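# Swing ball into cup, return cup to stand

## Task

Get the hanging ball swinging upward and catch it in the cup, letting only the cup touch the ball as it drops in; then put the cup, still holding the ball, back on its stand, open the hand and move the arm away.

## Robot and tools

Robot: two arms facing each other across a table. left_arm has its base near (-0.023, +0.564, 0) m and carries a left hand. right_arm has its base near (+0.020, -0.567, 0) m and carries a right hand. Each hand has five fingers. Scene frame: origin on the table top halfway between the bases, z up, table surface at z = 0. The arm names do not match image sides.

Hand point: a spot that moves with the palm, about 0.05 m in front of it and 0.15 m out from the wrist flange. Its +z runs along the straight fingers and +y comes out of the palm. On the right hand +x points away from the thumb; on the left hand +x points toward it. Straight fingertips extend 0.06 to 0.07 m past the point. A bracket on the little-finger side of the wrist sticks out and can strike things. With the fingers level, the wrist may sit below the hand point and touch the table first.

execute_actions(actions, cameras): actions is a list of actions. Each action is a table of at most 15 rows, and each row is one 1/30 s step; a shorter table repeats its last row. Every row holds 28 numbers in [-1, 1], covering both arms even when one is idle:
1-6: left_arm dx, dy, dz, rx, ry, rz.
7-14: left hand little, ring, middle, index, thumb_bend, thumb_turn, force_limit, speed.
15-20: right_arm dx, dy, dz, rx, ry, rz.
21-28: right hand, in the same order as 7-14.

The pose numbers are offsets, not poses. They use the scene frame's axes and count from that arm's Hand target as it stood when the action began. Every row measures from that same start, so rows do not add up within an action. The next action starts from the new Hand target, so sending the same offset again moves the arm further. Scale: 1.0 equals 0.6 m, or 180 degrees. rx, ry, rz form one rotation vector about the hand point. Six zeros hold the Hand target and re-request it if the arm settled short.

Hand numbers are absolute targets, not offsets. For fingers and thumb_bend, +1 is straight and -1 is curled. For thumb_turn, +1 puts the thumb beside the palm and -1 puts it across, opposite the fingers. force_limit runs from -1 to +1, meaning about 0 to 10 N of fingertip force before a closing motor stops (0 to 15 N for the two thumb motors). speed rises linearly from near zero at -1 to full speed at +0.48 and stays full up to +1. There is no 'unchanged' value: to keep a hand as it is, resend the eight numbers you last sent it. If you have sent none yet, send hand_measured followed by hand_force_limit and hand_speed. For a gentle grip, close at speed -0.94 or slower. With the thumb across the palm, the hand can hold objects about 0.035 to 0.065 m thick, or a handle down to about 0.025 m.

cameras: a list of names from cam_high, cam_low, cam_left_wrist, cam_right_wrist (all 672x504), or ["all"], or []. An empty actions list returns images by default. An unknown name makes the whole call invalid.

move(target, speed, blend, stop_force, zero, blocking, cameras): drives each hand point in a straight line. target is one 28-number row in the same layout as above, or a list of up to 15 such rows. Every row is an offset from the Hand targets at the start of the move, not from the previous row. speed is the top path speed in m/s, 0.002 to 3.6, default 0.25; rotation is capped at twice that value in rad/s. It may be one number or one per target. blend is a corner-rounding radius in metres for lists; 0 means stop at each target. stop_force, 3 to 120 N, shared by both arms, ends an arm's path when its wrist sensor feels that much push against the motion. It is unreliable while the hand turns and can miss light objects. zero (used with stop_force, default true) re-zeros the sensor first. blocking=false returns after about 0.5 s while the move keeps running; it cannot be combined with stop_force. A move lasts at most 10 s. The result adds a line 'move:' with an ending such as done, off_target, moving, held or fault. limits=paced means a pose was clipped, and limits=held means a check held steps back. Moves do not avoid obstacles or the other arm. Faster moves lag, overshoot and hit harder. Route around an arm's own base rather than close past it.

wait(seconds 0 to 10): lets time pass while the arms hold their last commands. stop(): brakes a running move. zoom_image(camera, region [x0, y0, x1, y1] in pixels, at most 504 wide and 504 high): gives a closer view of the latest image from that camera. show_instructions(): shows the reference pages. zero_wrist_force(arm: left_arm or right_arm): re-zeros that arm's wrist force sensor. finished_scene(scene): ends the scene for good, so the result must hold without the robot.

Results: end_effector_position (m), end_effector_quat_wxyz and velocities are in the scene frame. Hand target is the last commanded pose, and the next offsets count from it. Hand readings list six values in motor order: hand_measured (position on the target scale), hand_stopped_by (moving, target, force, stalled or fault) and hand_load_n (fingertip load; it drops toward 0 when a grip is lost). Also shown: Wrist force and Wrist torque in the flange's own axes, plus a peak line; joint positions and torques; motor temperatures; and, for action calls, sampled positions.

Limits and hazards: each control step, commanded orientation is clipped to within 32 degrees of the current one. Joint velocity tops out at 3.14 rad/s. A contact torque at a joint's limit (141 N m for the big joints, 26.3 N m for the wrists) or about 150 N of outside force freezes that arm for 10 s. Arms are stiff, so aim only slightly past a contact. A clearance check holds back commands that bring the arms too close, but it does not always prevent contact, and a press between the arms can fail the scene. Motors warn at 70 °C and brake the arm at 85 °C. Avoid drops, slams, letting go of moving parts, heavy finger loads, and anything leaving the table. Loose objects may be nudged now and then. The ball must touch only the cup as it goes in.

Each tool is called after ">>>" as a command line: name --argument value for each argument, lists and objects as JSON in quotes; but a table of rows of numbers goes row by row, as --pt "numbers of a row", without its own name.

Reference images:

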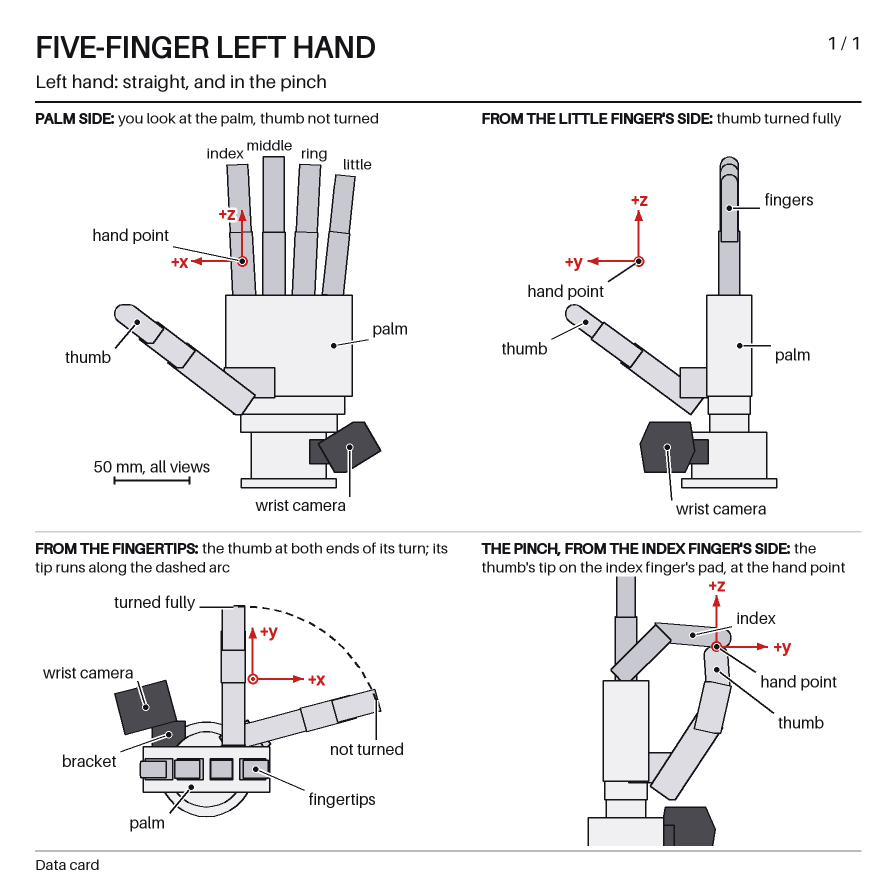

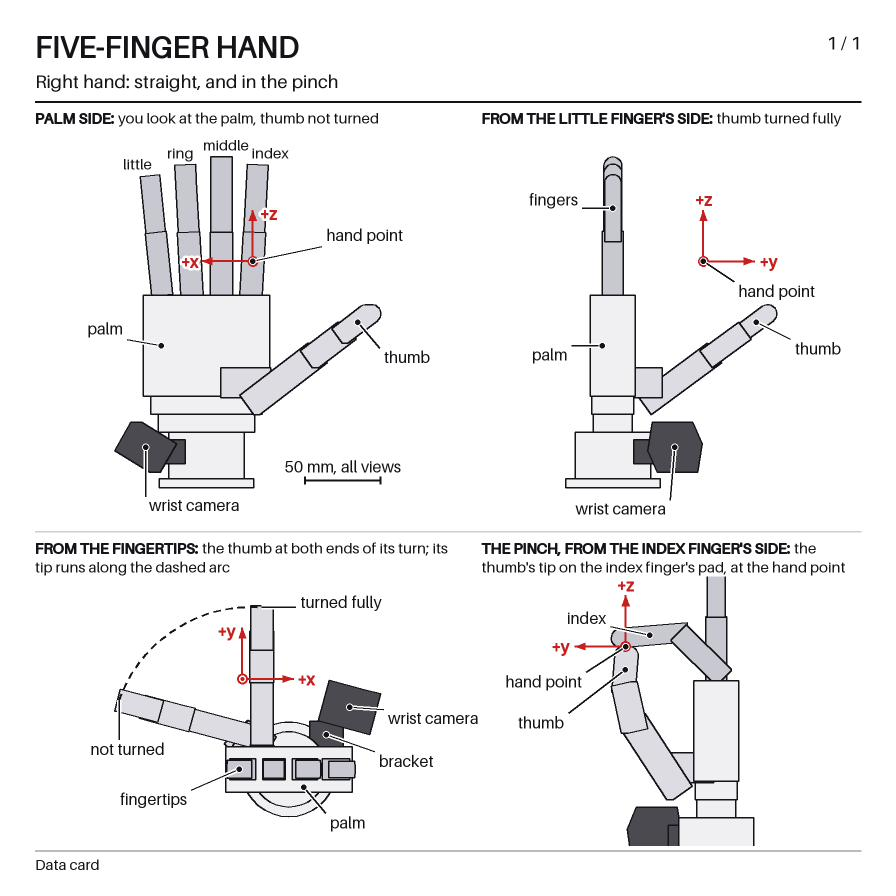

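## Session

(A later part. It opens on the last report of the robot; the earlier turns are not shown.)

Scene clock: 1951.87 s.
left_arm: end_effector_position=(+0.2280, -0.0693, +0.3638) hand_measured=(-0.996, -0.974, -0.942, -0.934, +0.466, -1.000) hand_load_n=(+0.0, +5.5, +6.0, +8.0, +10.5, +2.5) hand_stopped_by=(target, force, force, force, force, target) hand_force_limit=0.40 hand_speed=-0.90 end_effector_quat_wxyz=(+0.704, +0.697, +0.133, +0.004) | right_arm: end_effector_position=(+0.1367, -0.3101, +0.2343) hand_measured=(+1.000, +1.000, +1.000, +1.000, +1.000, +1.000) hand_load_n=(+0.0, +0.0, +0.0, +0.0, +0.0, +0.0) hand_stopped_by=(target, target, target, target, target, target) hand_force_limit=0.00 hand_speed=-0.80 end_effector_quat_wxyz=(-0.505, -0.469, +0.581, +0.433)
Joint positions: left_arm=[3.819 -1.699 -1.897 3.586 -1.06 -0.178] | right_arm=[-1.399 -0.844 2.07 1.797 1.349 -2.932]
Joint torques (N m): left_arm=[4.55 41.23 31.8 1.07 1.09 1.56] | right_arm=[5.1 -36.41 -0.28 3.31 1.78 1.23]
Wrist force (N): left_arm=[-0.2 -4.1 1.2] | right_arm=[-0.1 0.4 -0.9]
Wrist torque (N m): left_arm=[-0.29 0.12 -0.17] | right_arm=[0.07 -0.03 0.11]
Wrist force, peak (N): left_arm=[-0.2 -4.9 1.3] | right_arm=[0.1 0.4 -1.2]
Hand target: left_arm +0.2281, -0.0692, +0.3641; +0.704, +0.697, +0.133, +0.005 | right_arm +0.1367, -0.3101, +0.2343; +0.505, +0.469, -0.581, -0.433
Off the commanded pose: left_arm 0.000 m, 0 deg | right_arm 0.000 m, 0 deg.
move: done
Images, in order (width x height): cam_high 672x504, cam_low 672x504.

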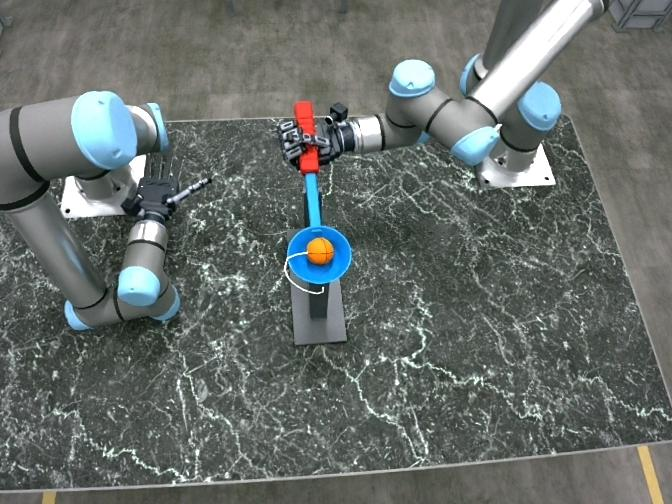

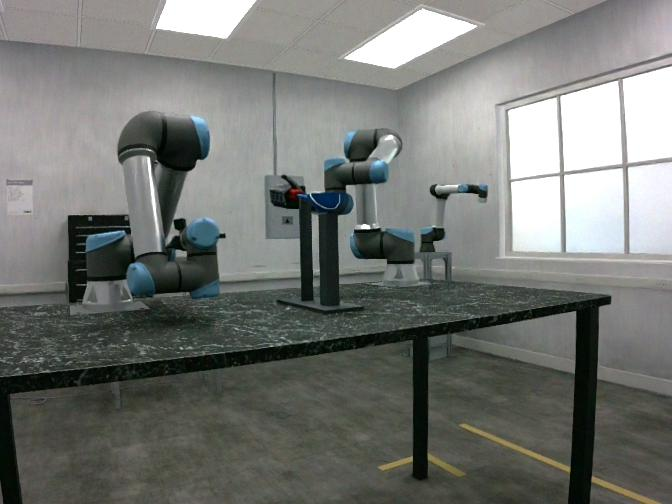

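>>> move --target '[0.0067, 0.0008, 0, 0, 0, 0, -0.996, -0.996, -0.996, -0.996, -0.98, -1, 0.4, -0.9, 0, 0, 0, 0, 0, 0, 1, 1, 1, 1, 1, 1, 0, -0.8]' --speed 0.03

>>> move --target '[0, 0, -0.035, 0, 0, 0, -0.996, -0.996, -0.996, -0.996, -0.98, -1, 0.4, -0.9, 0, 0, 0, 0, 0, 0, 1, 1, 1, 1, 1, 1, 0, -0.8]' --speed 0.008 --stop_force 3 --cameras '["cam_high", "cam_low"]'

>>> zoom_image --camera "cam_low" --region '[250, 140, 370, 260]'

>>> zoom_image --camera "cam_high" --region '[285, 150, 365, 290]'

Scene clock: 1989.30 s.
left_arm: end_effector_position=(+0.2322, -0.0687, +0.3641) hand_measured=(-0.996, -0.974, -0.942, -0.934, +0.466, -1.000) hand_load_n=(+0.0, +5.5, +6.0, +8.0, +10.5, +3.0) hand_stopped_by=(target, force, force, force, force, target) hand_force_limit=0.40 hand_speed=-0.90 end_effector_quat_wxyz=(+0.704, +0.697, +0.133, +0.005) | right_arm: end_effector_position=(+0.1367, -0.3101, +0.2343) hand_measured=(+1.000, +1.000, +1.000, +1.000, +1.000, +1.000) hand_load_n=(+0.0, +0.0, +0.0, +0.0, +0.0, +0.0) hand_stopped_by=(target, target, target, target, target, target) hand_force_limit=0.00 hand_speed=-0.80 end_effector_quat_wxyz=(-0.505, -0.469, +0.581, +0.433)
Joint positions: left_arm=[3.828 -1.701 -1.894 3.586 -1.051 -0.178] | right_arm=[-1.399 -0.844 2.07 1.797 1.349 -2.932]
Joint torques (N m): left_arm=[-4.27 21.37 29.09 1.02 -0.14 2.58] | right_arm=[4.63 -36.28 -0.25 3.43 1.82 1.21]
Wrist force (N): left_arm=[-0.3 -4.2 1.3] | right_arm=[-0.3 0.4 -0.8]
Wrist torque (N m): left_arm=[-0.32 0.13 -0.20] | right_arm=[0.07 -0.01 0.10]
Wrist force, peak (N): left_arm=[-0.3 -4.4 1.5] | right_arm=[-0.3 0.6 -1.1]
Hand target: left_arm +0.2321, -0.0687, +0.3641; +0.704, +0.697, +0.133, +0.005 | right_arm +0.1367, -0.3101, +0.2343; +0.505, +0.469, -0.581, -0.433
Off the commanded pose: left_arm 0.000 m, 0 deg | right_arm 0.000 m, 0 deg.
move: done

Scene clock: 1991.40 s.
left_arm: end_effector_position=(+0.2321, -0.0687, +0.3559) hand_measured=(-0.996, -0.974, -0.942, -0.934, +0.466, -1.000) hand_load_n=(+0.0, +5.0, +6.0, +8.0, +11.0, +2.5) hand_stopped_by=(target, force, force, force, force, target) hand_force_limit=0.40 hand_speed=-0.90 end_effector_quat_wxyz=(+0.704, +0.697, +0.133, +0.005) | right_arm: end_effector_position=(+0.1367, -0.3101, +0.2343) hand_measured=(+1.000, +1.000, +1.000, +1.000, +1.000, +1.000) hand_load_n=(+0.0, +0.0, +0.0, +0.0, +0.0, +0.0) hand_stopped_by=(target, target, target, target, target, target) hand_force_limit=0.00 hand_speed=-0.80 end_effector_quat_wxyz=(-0.505, -0.469, +0.581, +0.433)
Joint positions: left_arm=[3.827 -1.71 -1.907 3.608 -1.051 -0.178] | right_arm=[-1.399 -0.844 2.07 1.797 1.349 -2.932]
Joint torques (N m): left_arm=[-6.19 40.12 30.21 0.58 -0.84 0.57] | right_arm=[4.11 -36.34 -0.09 3.34 1.82 1.19]
Wrist force (N): left_arm=[-0.2 -0.7 1.1] | right_arm=[0.0 0.5 -0.6]
Wrist torque (N m): left_arm=[-0.08 0.12 -0.03] | right_arm=[0.07 -0.05 0.12]
Wrist force, peak (N): left_arm=[-0.2 -4.2 1.2] | right_arm=[-0.3 0.7 -1.1]
Hand target: left_arm +0.2321, -0.0687, +0.3559; +0.704, +0.697, +0.133, +0.005 (not the last commanded pose) | right_arm +0.1367, -0.3101, +0.2343; +0.505, +0.469, -0.581, -0.433
Off the commanded pose: left_arm 0.013 m, 0 deg | right_arm 0.000 m, 0 deg.
move: contact (left_arm)
Images, in order (width x height): cam_high 672x504, cam_low 672x504.

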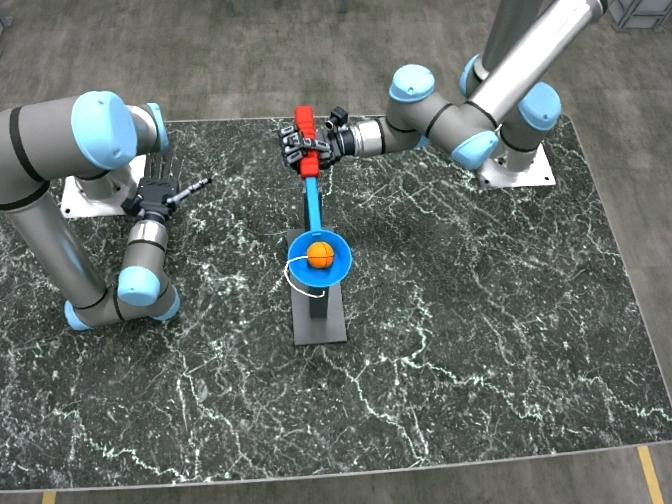

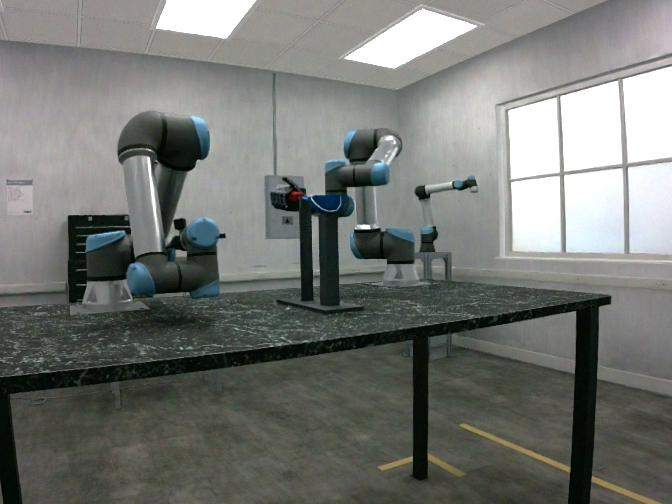

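Scaled by 4.200 from the camera's 672x504 image, which has a finer 960x720 frame.

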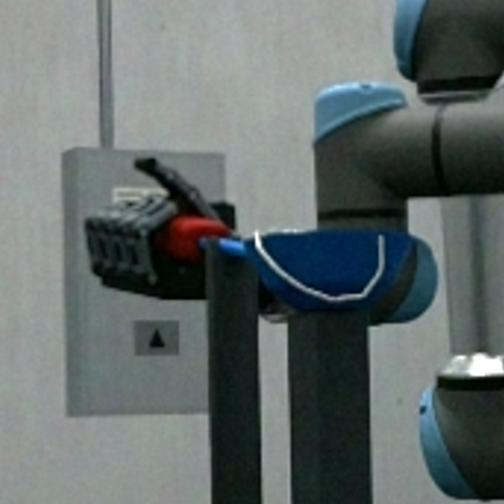

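Scaled by 3.600 from the camera's 672x504 image, which has a finer 960x720 frame.

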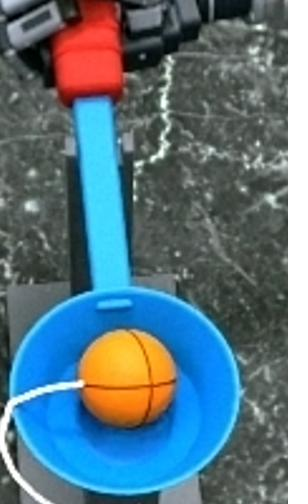

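>>> move --target '[0, 0, 0.001, 0, 0.0056, 0, -0.996, -0.996, -0.996, -0.996, -0.98, -1, 0.4, -0.9, 0, 0, 0, 0, 0, 0, 1, 1, 1, 1, 1, 1, 0, -0.8]' --speed 0.01 --cameras '["cam_high", "cam_low"]'

>>> zoom_image --camera "cam_low" --region '[290, 180, 350, 240]'

Scene clock: 2014.40 s.
left_arm: end_effector_position=(+0.2321, -0.0687, +0.3565) hand_measured=(-0.996, -0.974, -0.942, -0.934, +0.466, -1.000) hand_load_n=(+0.0, +4.0, +6.0, +9.0, +10.5, +2.5) hand_stopped_by=(target, force, force, force, force, target) hand_force_limit=0.40 hand_speed=-0.90 end_effector_quat_wxyz=(+0.703, +0.697, +0.140, -0.002) | right_arm: end_effector_position=(+0.1367, -0.3101, +0.2343) hand_measured=(+1.000, +1.000, +1.000, +1.000, +1.000, +1.000) hand_load_n=(+0.0, +0.0, +0.0, +0.0, +0.0, +0.0) hand_stopped_by=(target, target, target, target, target, target) hand_force_limit=0.00 hand_speed=-0.80 end_effector_quat_wxyz=(-0.505, -0.469, +0.581, +0.433)
Joint positions: left_arm=[3.826 -1.708 -1.903 3.598 -1.053 -0.193] | right_arm=[-1.399 -0.844 2.07 1.797 1.349 -2.932]
Joint torques (N m): left_arm=[-8.86 36.19 25.23 -0.33 -0.74 -1.78] | right_arm=[5.09 -36.48 -0.7 3.35 1.91 1.15]
Wrist force (N): left_arm=[0.8 3.8 1.6] | right_arm=[-0.2 0.5 -1.0]
Wrist torque (N m): left_arm=[0.14 0.01 0.95] | right_arm=[0.09 -0.01 0.11]
Wrist force, peak (N): left_arm=[0.8 3.8 1.6] | right_arm=[-0.3 0.6 -1.1]
Hand target: left_arm +0.2321, -0.0687, +0.3565; +0.703, +0.697, +0.139, -0.001 | right_arm +0.1367, -0.3101, +0.2343; +0.505, +0.469, -0.581, -0.433
Off the commanded pose: left_arm 0.000 m, 0 deg | right_arm 0.000 m, 0 deg.
move: done
Images, in order (width x height): cam_high 672x504, cam_low 672x504.

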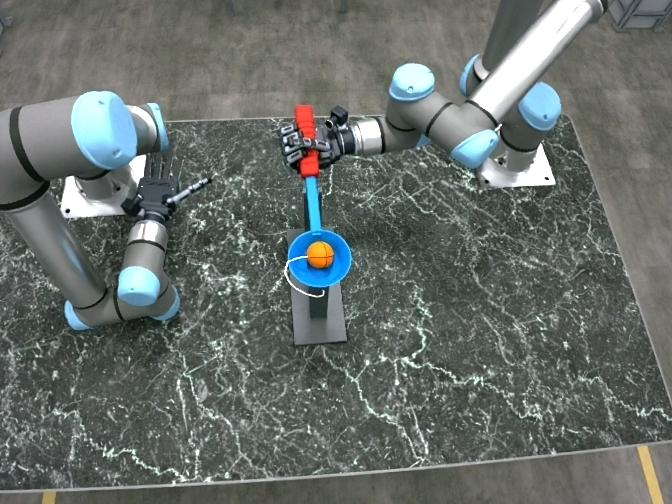

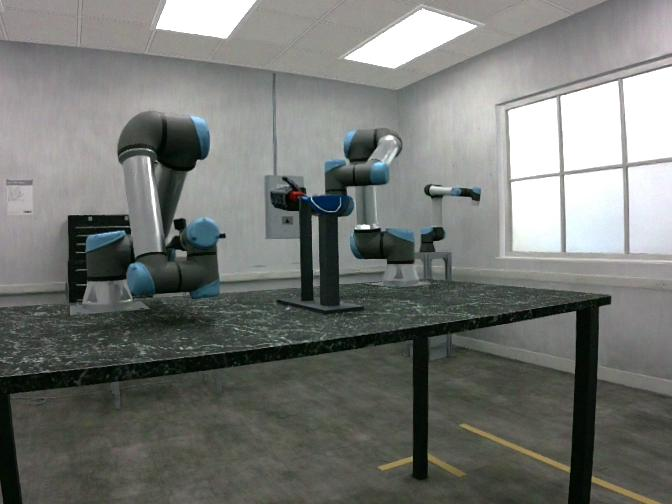

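Scaled by 8.400 from the camera's 672x504 image, which has a finer 960x720 frame.

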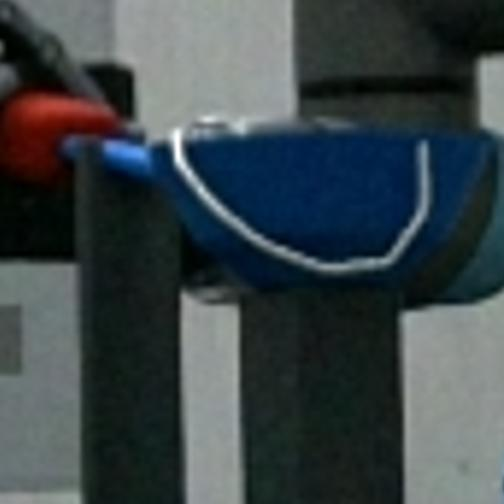

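>>> move --target '[0, 0, 0, 0, -0.0038, 0, -0.996, -0.996, -0.996, -0.996, -0.98, -1, 0.4, -0.9, 0, 0, 0, 0, 0, 0, 1, 1, 1, 1, 1, 1, 0, -0.8]' --speed 0.01 --cameras '["cam_high"]'

>>> zoom_image --camera "cam_high" --region '[280, 90, 360, 300]'

Scene clock: 2022.63 s.
left_arm: end_effector_position=(+0.2321, -0.0687, +0.3565) hand_measured=(-0.996, -0.974, -0.942, -0.934, +0.466, -1.000) hand_load_n=(+0.0, +5.0, +6.5, +8.0, +10.5, +3.0) hand_stopped_by=(target, force, force, force, force, target) hand_force_limit=0.40 hand_speed=-0.90 end_effector_quat_wxyz=(+0.704, +0.697, +0.135, +0.003) | right_arm: end_effector_position=(+0.1367, -0.3101, +0.2343) hand_measured=(+1.000, +1.000, +1.000, +1.000, +1.000, +1.000) hand_load_n=(+0.0, +0.0, +0.0, +0.0, +0.0, +0.0) hand_stopped_by=(target, target, target, target, target, target) hand_force_limit=0.00 hand_speed=-0.80 end_effector_quat_wxyz=(-0.505, -0.469, +0.581, +0.433)
Joint positions: left_arm=[3.827 -1.709 -1.905 3.604 -1.052 -0.183] | right_arm=[-1.399 -0.844 2.07 1.797 1.349 -2.932]
Joint torques (N m): left_arm=[6.01 18.82 13.34 2.71 1.27 1.39] | right_arm=[4.47 -35.77 -0.36 3.39 1.72 1.26]
Wrist force (N): left_arm=[-0.3 -2.8 1.3] | right_arm=[0.2 0.6 -0.9]
Wrist torque (N m): left_arm=[-0.21 0.09 -0.22] | right_arm=[0.11 -0.08 0.14]
Wrist force, peak (N): left_arm=[0.7 3.8 1.7] | right_arm=[-0.3 0.8 -1.1]
Hand target: left_arm +0.2321, -0.0687, +0.3565; +0.704, +0.697, +0.135, +0.003 | right_arm +0.1367, -0.3101, +0.2343; +0.505, +0.469, -0.581, -0.433
Off the commanded pose: left_arm 0.000 m, 0 deg | right_arm 0.000 m, 0 deg.
move: done
Images, in order (width x height): cam_high 672x504.

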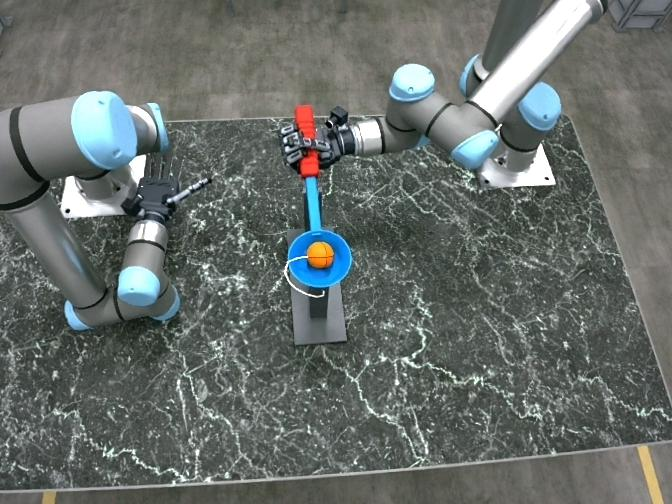

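Scaled by 2.400 from the camera's 672x504 image, which has a finer 960x720 frame.

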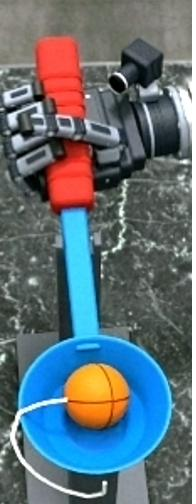

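>>> move --target '[0, 0, -0.0012, 0, 0, 0, -0.996, -0.996, -0.996, -0.996, -0.98, -1, 0.4, -0.9, 0, 0, 0, 0, 0, 0, 1, 1, 1, 1, 1, 1, 0, -0.8]' --speed 0.005

>>> move --target '[0, 0, 0, 0, 0, 0, -0.9, -0.88, -0.85, -0.84, 0.56, -1, 0.4, -0.9, 0, 0, 0, 0, 0, 0, 1, 1, 1, 1, 1, 1, 0, -0.8]' --speed 0.01 --cameras '["cam_high", "cam_low"]'

>>> zoom_image --camera "cam_high" --region '[280, 90, 360, 300]'

Scene clock: 2034.80 s.
left_arm: end_effector_position=(+0.2321, -0.0687, +0.3558) hand_measured=(-0.996, -0.974, -0.942, -0.934, +0.466, -1.000) hand_load_n=(+0.0, +4.5, +6.0, +8.5, +10.5, +2.5) hand_stopped_by=(target, force, force, force, force, target) hand_force_limit=0.40 hand_speed=-0.90 end_effector_quat_wxyz=(+0.704, +0.697, +0.135, +0.003) | right_arm: end_effector_position=(+0.1367, -0.3101, +0.2343) hand_measured=(+1.000, +1.000, +1.000, +1.000, +1.000, +1.000) hand_load_n=(+0.0, +0.0, +0.0, +0.0, +0.0, +0.0) hand_stopped_by=(target, target, target, target, target, target) hand_force_limit=0.00 hand_speed=-0.80 end_effector_quat_wxyz=(-0.505, -0.469, +0.581, +0.433)
Joint positions: left_arm=[3.827 -1.71 -1.906 3.606 -1.052 -0.183] | right_arm=[-1.399 -0.844 2.07 1.797 1.349 -2.932]
Joint torques (N m): left_arm=[-5.62 13.63 9.61 1.56 -0.97 -1.58] | right_arm=[5.16 -36.57 0.02 3.41 1.78 1.18]
Wrist force (N): left_arm=[-2.4 4.0 0.3] | right_arm=[0.2 0.4 -0.8]
Wrist torque (N m): left_arm=[0.28 0.27 0.04] | right_arm=[0.07 -0.07 0.13]
Wrist force, peak (N): left_arm=[-2.4 4.0 0.3] | right_arm=[-0.2 0.7 -1.2]
Hand target: left_arm +0.2321, -0.0687, +0.3558; +0.704, +0.697, +0.135, +0.003 | right_arm +0.1367, -0.3101, +0.2343; +0.505, +0.469, -0.581, -0.433
Off the commanded pose: left_arm 0.000 m, 0 deg | right_arm 0.000 m, 0 deg.
move: done

Scene clock: 2035.73 s.
left_arm: end_effector_position=(+0.2321, -0.0687, +0.3558) hand_measured=(-0.900, -0.880, -0.850, -0.840, +0.560, -1.000) hand_load_n=(+0.0, +0.0, -0.5, +0.0, +0.0, +0.0) hand_stopped_by=(target, target, target, target, target, target) hand_force_limit=0.40 hand_speed=-0.90 end_effector_quat_wxyz=(+0.704, +0.697, +0.135, +0.003) | right_arm: end_effector_position=(+0.1367, -0.3101, +0.2343) hand_measured=(+1.000, +1.000, +1.000, +1.000, +1.000, +1.000) hand_load_n=(+0.0, -0.5, +0.0, +0.5, +0.0, +0.0) hand_stopped_by=(target, target, target, target, target, target) hand_force_limit=0.00 hand_speed=-0.80 end_effector_quat_wxyz=(-0.505, -0.469, +0.581, +0.433)
Joint positions: left_arm=[3.827 -1.71 -1.906 3.606 -1.052 -0.183] | right_arm=[-1.399 -0.844 2.07 1.797 1.349 -2.932]
Joint torques (N m): left_arm=[-5.3 19.59 12.41 0.29 -0.94 -1.47] | right_arm=[4.74 -35.57 -0.71 3.26 1.79 1.21]
Wrist force (N): left_arm=[-0.7 0.2 1.3] | right_arm=[-0.1 0.6 -0.8]
Wrist torque (N m): left_arm=[-0.03 0.12 -0.02] | right_arm=[0.10 -0.03 0.12]
Wrist force, peak (N): left_arm=[-2.5 4.3 0.2] | right_arm=[0.1 0.9 -0.8]
Hand target: left_arm +0.2321, -0.0687, +0.3558; +0.704, +0.697, +0.135, +0.003 | right_arm +0.1367, -0.3101, +0.2343; +0.505, +0.469, -0.581, -0.433
Off the commanded pose: left_arm 0.000 m, 0 deg | right_arm 0.000 m, 0 deg.
move: done
Images, in order (width x height): cam_high 672x504, cam_low 672x504.

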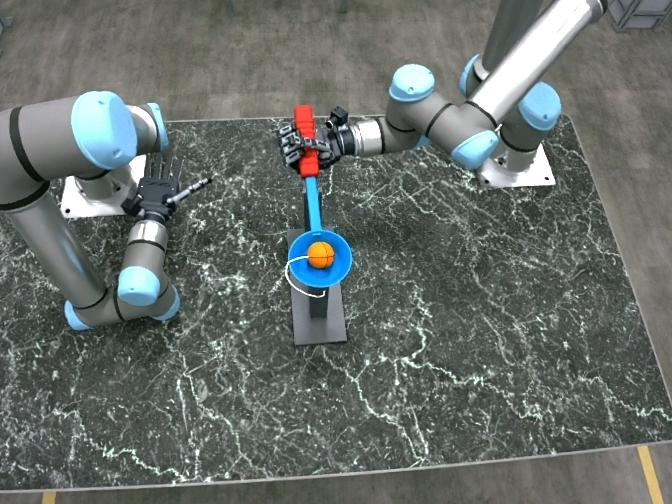

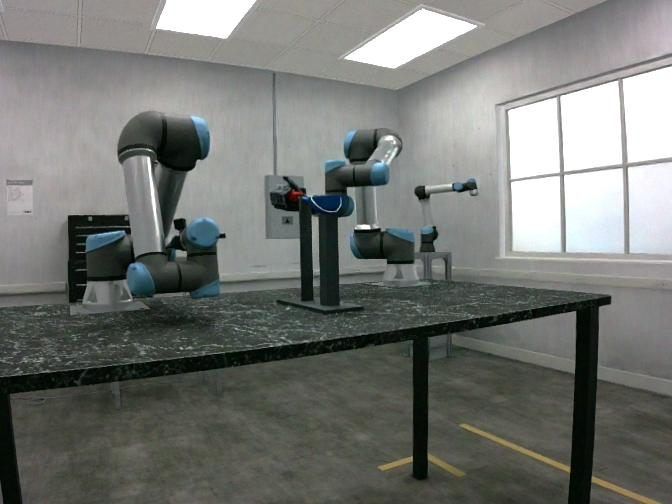

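Scaled by 2.400 from the camera's 672x504 image, which has a finer 960x720 frame.

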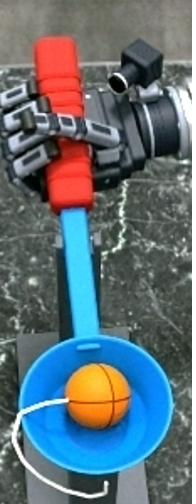

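>>> move --target '[0, 0, 0, 0, 0, 0, -0.9, -0.88, -0.85, -0.84, 1, -1, 0.4, -0.6, 0, 0, 0, 0, 0, 0, 1, 1, 1, 1, 1, 1, 0, -0.8]' --speed 0.01

>>> move --target '[0, 0, 0, 0, 0, 0, 1, 1, 1, 1, 1, -1, 0.4, -0.5, 0, 0, 0, 0, 0, 0, 1, 1, 1, 1, 1, 1, 0, -0.8]' --speed 0.01 --cameras '["cam_high", "cam_low", "cam_left_wrist"]'

Scene clock: 2052.87 s.
left_arm: end_effector_position=(+0.2321, -0.0687, +0.3558) hand_measured=(-0.900, -0.880, -0.850, -0.840, +1.000, -1.000) hand_load_n=(+0.0, +0.0, +0.0, +0.0, +0.0, +0.0) hand_stopped_by=(target, target, target, target, target, target) hand_force_limit=0.40 hand_speed=-0.60 end_effector_quat_wxyz=(+0.704, +0.697, +0.135, +0.003) | right_arm: end_effector_position=(+0.1367, -0.3101, +0.2343) hand_measured=(+1.000, +1.000, +1.000, +1.000, +1.000, +1.000) hand_load_n=(+0.5, +0.0, +0.0, +0.0, +0.0, +0.5) hand_stopped_by=(target, target, target, target, target, target) hand_force_limit=0.00 hand_speed=-0.80 end_effector_quat_wxyz=(-0.505, -0.469, +0.581, +0.433)
Joint positions: left_arm=[3.827 -1.71 -1.906 3.606 -1.052 -0.183] | right_arm=[-1.399 -0.844 2.07 1.797 1.349 -2.932]
Joint torques (N m): left_arm=[-6.39 39.65 24.84 2.08 -0.99 -0.87] | right_arm=[4.31 -36.36 -0.65 3.3 1.8 1.23]
Wrist force (N): left_arm=[-0.7 0.1 1.2] | right_arm=[0.1 0.4 -0.8]
Wrist torque (N m): left_arm=[-0.05 0.13 -0.02] | right_arm=[0.07 -0.06 0.12]
Wrist force, peak (N): left_arm=[-0.9 0.1 1.6] | right_arm=[-0.3 0.9 -1.0]
Hand target: left_arm +0.2321, -0.0687, +0.3558; +0.704, +0.697, +0.135, +0.003 | right_arm +0.1367, -0.3101, +0.2343; +0.505, +0.469, -0.581, -0.433
Off the commanded pose: left_arm 0.000 m, 0 deg | right_arm 0.000 m, 0 deg.
move: done

Scene clock: 2054.53 s.
left_arm: end_effector_position=(+0.2321, -0.0687, +0.3558) hand_measured=(+1.000, +1.000, +1.000, +1.000, +1.000, -1.000) hand_load_n=(+0.0, +0.0, +0.0, +0.0, +0.0, +0.0) hand_stopped_by=(target, target, target, target, target, target) hand_force_limit=0.40 hand_speed=-0.50 end_effector_quat_wxyz=(+0.704, +0.697, +0.135, +0.003) | right_arm: end_effector_position=(+0.1367, -0.3101, +0.2343) hand_measured=(+1.000, +1.000, +1.000, +1.000, +1.000, +1.000) hand_load_n=(+0.0, +0.0, +0.0, +0.0, +0.0, +0.0) hand_stopped_by=(target, target, target, target, target, target) hand_force_limit=0.00 hand_speed=-0.80 end_effector_quat_wxyz=(-0.505, -0.469, +0.581, +0.433)
Joint positions: left_arm=[3.827 -1.71 -1.906 3.606 -1.052 -0.183] | right_arm=[-1.399 -0.844 2.07 1.797 1.349 -2.932]
Joint torques (N m): left_arm=[-5.3 38.81 24.65 2.26 -0.87 -0.78] | right_arm=[4.66 -36.56 -1.01 3.31 1.79 1.16]
Wrist force (N): left_arm=[-0.8 0.1 1.3] | right_arm=[-0.1 0.4 -0.8]
Wrist torque (N m): left_arm=[-0.03 0.14 -0.01] | right_arm=[0.07 -0.03 0.11]
Wrist force, peak (N): left_arm=[-0.8 0.1 1.6] | right_arm=[-0.4 0.5 -1.1]
Hand target: left_arm +0.2321, -0.0687, +0.3558; +0.704, +0.697, +0.135, +0.003 | right_arm +0.1367, -0.3101, +0.2343; +0.505, +0.469, -0.581, -0.433
Off the commanded pose: left_arm 0.000 m, 0 deg | right_arm 0.000 m, 0 deg.
move: done
camera_calibration:
cam_left_wrist: T_world_to_cam=[[0.0551698, -0.00572649, -0.998461, 0.33762], [0.702853, 0.710485, 0.0347612, -0.134616], [0.709192, -0.703689, 0.0432222, -0.111484], [0, 0, 0, 1]] pos_world=[0.155053, 0.0191263, 0.346598]
Images, in order (width x height): cam_high 672x504, cam_low 672x504, cam_left_wrist 672x504.

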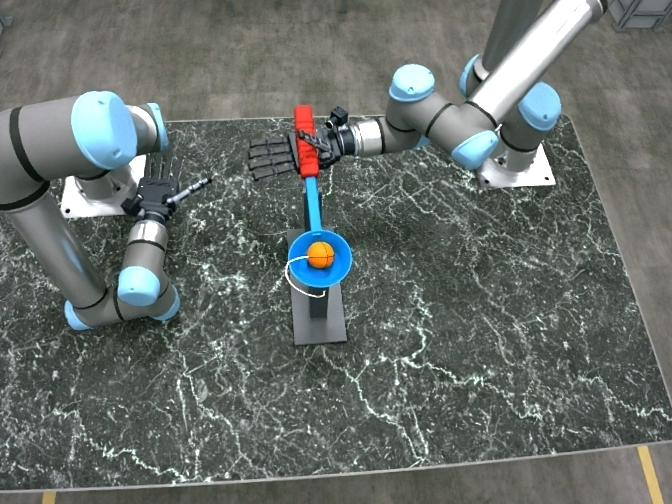

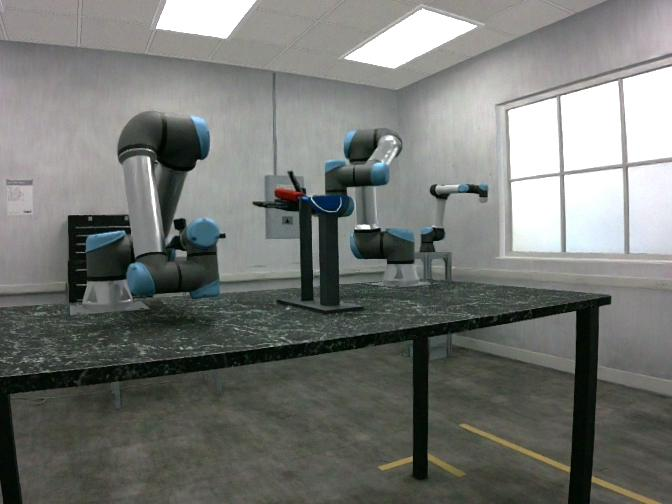

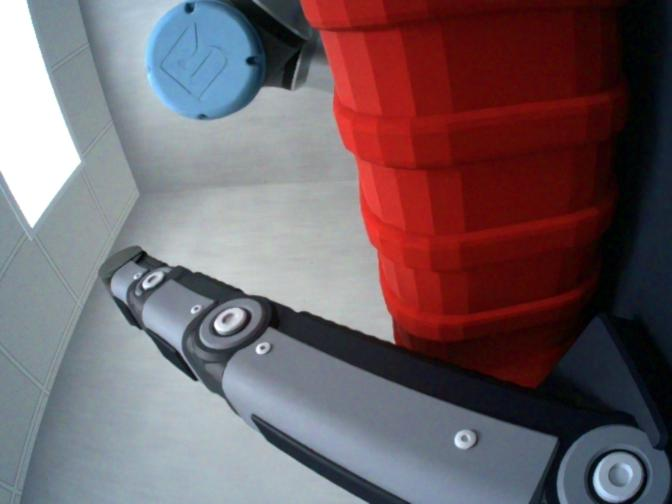

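>>> move --pt "0 0 -0.0133 0 0 0 1 1 1 1 1 -1 0.4 -0.5 0 0 0 0 0 0 1 1 1 1 1 1 0 -0.8" --pt "-0.0162 0.0817 -0.03 0 0 0 1 1 1 1 1 -1 0.4 -0.5 0 0 0 0 0 0 1 1 1 1 1 1 0 -0.8" --speed '[0.02, 0.04]' --cameras '["cam_high", "cam_low", "cam_left_wrist"]'

Scene clock: 2074.47 s.
left_arm: end_effector_position=(+0.2224, -0.0196, +0.3379) hand_measured=(+1.000, +1.000, +1.000, +1.000, +1.000, -1.000) hand_load_n=(+0.0, +0.0, +0.0, +0.0, +0.0, +0.0) hand_stopped_by=(target, target, target, target, target, target) hand_force_limit=0.40 hand_speed=-0.50 end_effector_quat_wxyz=(+0.704, +0.697, +0.135, +0.003) | right_arm: end_effector_position=(+0.1367, -0.3101, +0.2343) hand_measured=(+1.000, +1.000, +1.000, +1.000, +1.000, +1.000) hand_load_n=(+0.0, +0.0, +0.0, +0.0, +0.0, +0.0) hand_stopped_by=(target, target, target, target, target, target) hand_force_limit=0.00 hand_speed=-0.80 end_effector_quat_wxyz=(-0.505, -0.469, +0.581, +0.433)
Joint positions: left_arm=[3.896 -1.616 -2.063 3.668 -0.983 -0.182] | right_arm=[-1.399 -0.844 2.07 1.797 1.349 -2.932]
Joint torques (N m): left_arm=[-8.36 10.21 29.24 -0.11 -0.83 2] | right_arm=[4.88 -35.74 -0.84 3.4 1.77 1.1]
Wrist force (N): left_arm=[-0.6 0.1 1.5] | right_arm=[-0.4 0.2 -0.8]
Wrist torque (N m): left_arm=[-0.04 0.13 -0.01] | right_arm=[0.03 0.01 0.09]
Wrist force, peak (N): left_arm=[-0.9 0.8 1.6] | right_arm=[0.0 0.6 -1.3]
Hand target: left_arm +0.2224, -0.0197, +0.3378; +0.704, +0.697, +0.135, +0.003 | right_arm +0.1367, -0.3101, +0.2343; +0.505, +0.469, -0.581, -0.433
Off the commanded pose: left_arm 0.000 m, 0 deg | right_arm 0.000 m, 0 deg.
move: done
camera_calibration:
cam_left_wrist: T_world_to_cam=[[0.0553852, -0.00579398, -0.998448, 0.320533], [0.702843, 0.71049, 0.0348646, -0.162165], [0.709186, -0.703683, 0.0434229, -0.0692756], [0, 0, 0, 1]] pos_world=[0.145353, 0.068326, 0.328698]
Images, in order (width x height): cam_high 672x504, cam_low 672x504, cam_left_wrist 672x504.

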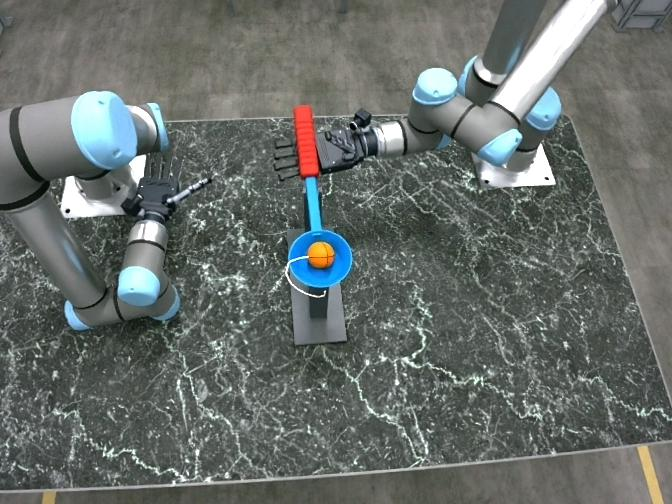

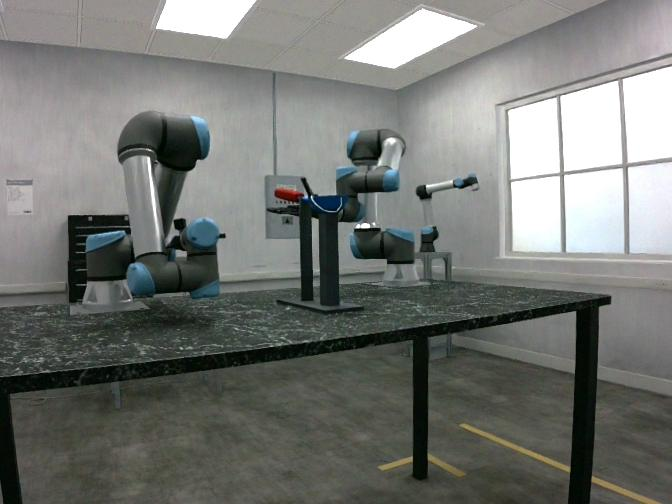

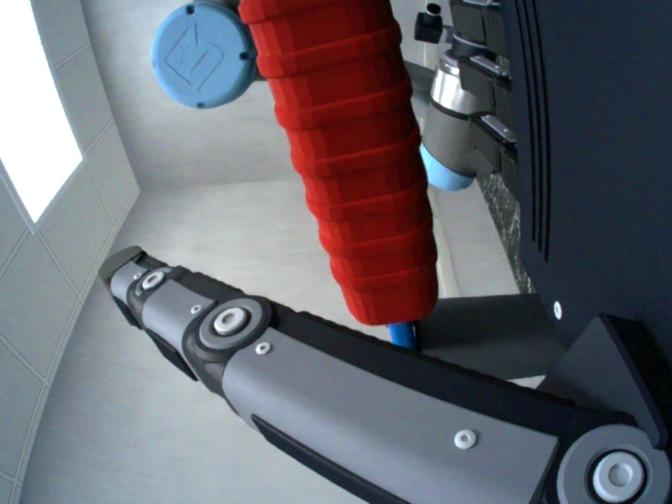

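>>> move --target '[-0.045, 0.23, 0, 0, 0, 0, 1, 1, 1, 1, 1, -1, 0.4, -0.5, 0, 0, 0, 0, 0, 0, 1, 1, 1, 1, 1, 1, 0, -0.8]' --speed 0.12 --cameras '["cam_high", "cam_low"]'

>>> zoom_image --camera "cam_low" --region '[270, 170, 370, 270]'

>>> zoom_image --camera "cam_high" --region '[270, 90, 370, 350]'

Scene clock: 2080.07 s.
left_arm: end_effector_position=(+0.1954, +0.1183, +0.3378) hand_measured=(+1.000, +1.000, +1.000, +1.000, +1.000, -1.000) hand_load_n=(+0.0, +0.0, +0.0, +0.0, +0.0, +0.0) hand_stopped_by=(target, target, target, target, target, target) hand_force_limit=0.40 hand_speed=-0.50 end_effector_quat_wxyz=(+0.704, +0.697, +0.135, +0.003) | right_arm: end_effector_position=(+0.1367, -0.3101, +0.2343) hand_measured=(+1.000, +1.000, +1.000, +1.000, +1.000, +1.000) hand_load_n=(+0.0, +0.0, +0.0, +0.0, +0.0, +0.0) hand_stopped_by=(target, target, target, target, target, target) hand_force_limit=0.00 hand_speed=-0.80 end_effector_quat_wxyz=(-0.505, -0.469, +0.581, +0.433)
Joint positions: left_arm=[4.245 -1.225 -2.382 3.592 -0.633 -0.176] | right_arm=[-1.399 -0.844 2.07 1.797 1.349 -2.932]
Joint torques (N m): left_arm=[4.75 5.1 24.84 2.14 0.75 0.96] | right_arm=[4.65 -36.2 -1.05 3.4 1.79 1.17]
Wrist force (N): left_arm=[-0.9 0.1 1.0] | right_arm=[-0.2 0.4 -0.9]
Wrist torque (N m): left_arm=[-0.02 0.15 -0.02] | right_arm=[0.07 -0.02 0.11]
Wrist force, peak (N): left_arm=[-0.6 0.4 2.6] | right_arm=[-0.2 0.5 -1.3]
Hand target: left_arm +0.1954, +0.1183, +0.3378; +0.704, +0.697, +0.135, +0.003 | right_arm +0.1367, -0.3101, +0.2343; +0.505, +0.469, -0.581, -0.433
Off the commanded pose: left_arm 0.000 m, 0 deg | right_arm 0.000 m, 0 deg.
move: done
Images, in order (width x height): cam_high 672x504, cam_low 672x504.

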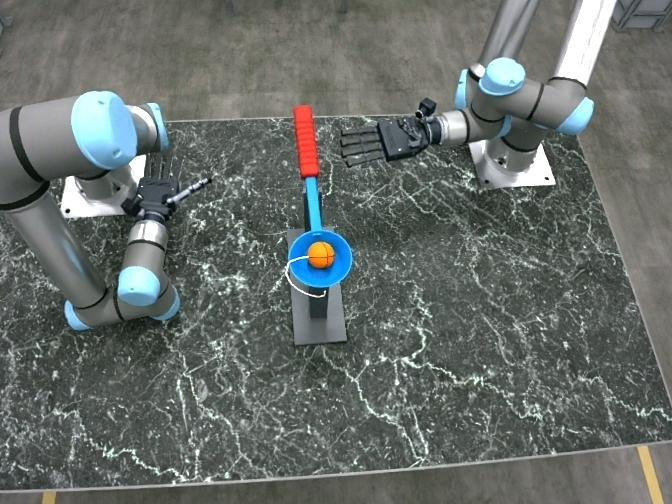

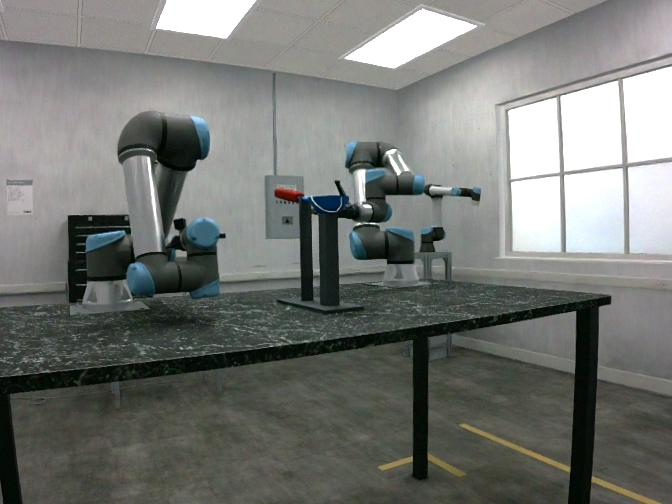

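Scaled by 5.040 from the camera's 672x504 image, which has a finer 960x720 frame.

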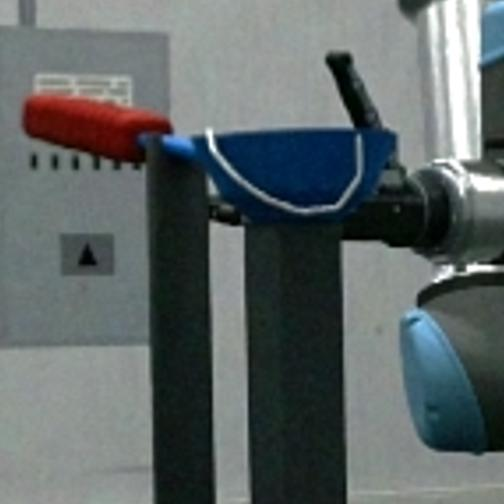

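Scaled by 1.938 from the camera's 672x504 image, which has a finer 960x720 frame.

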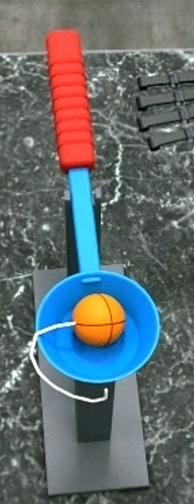

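>>> finished_scene --scene 1

The scene is finished: the task was done.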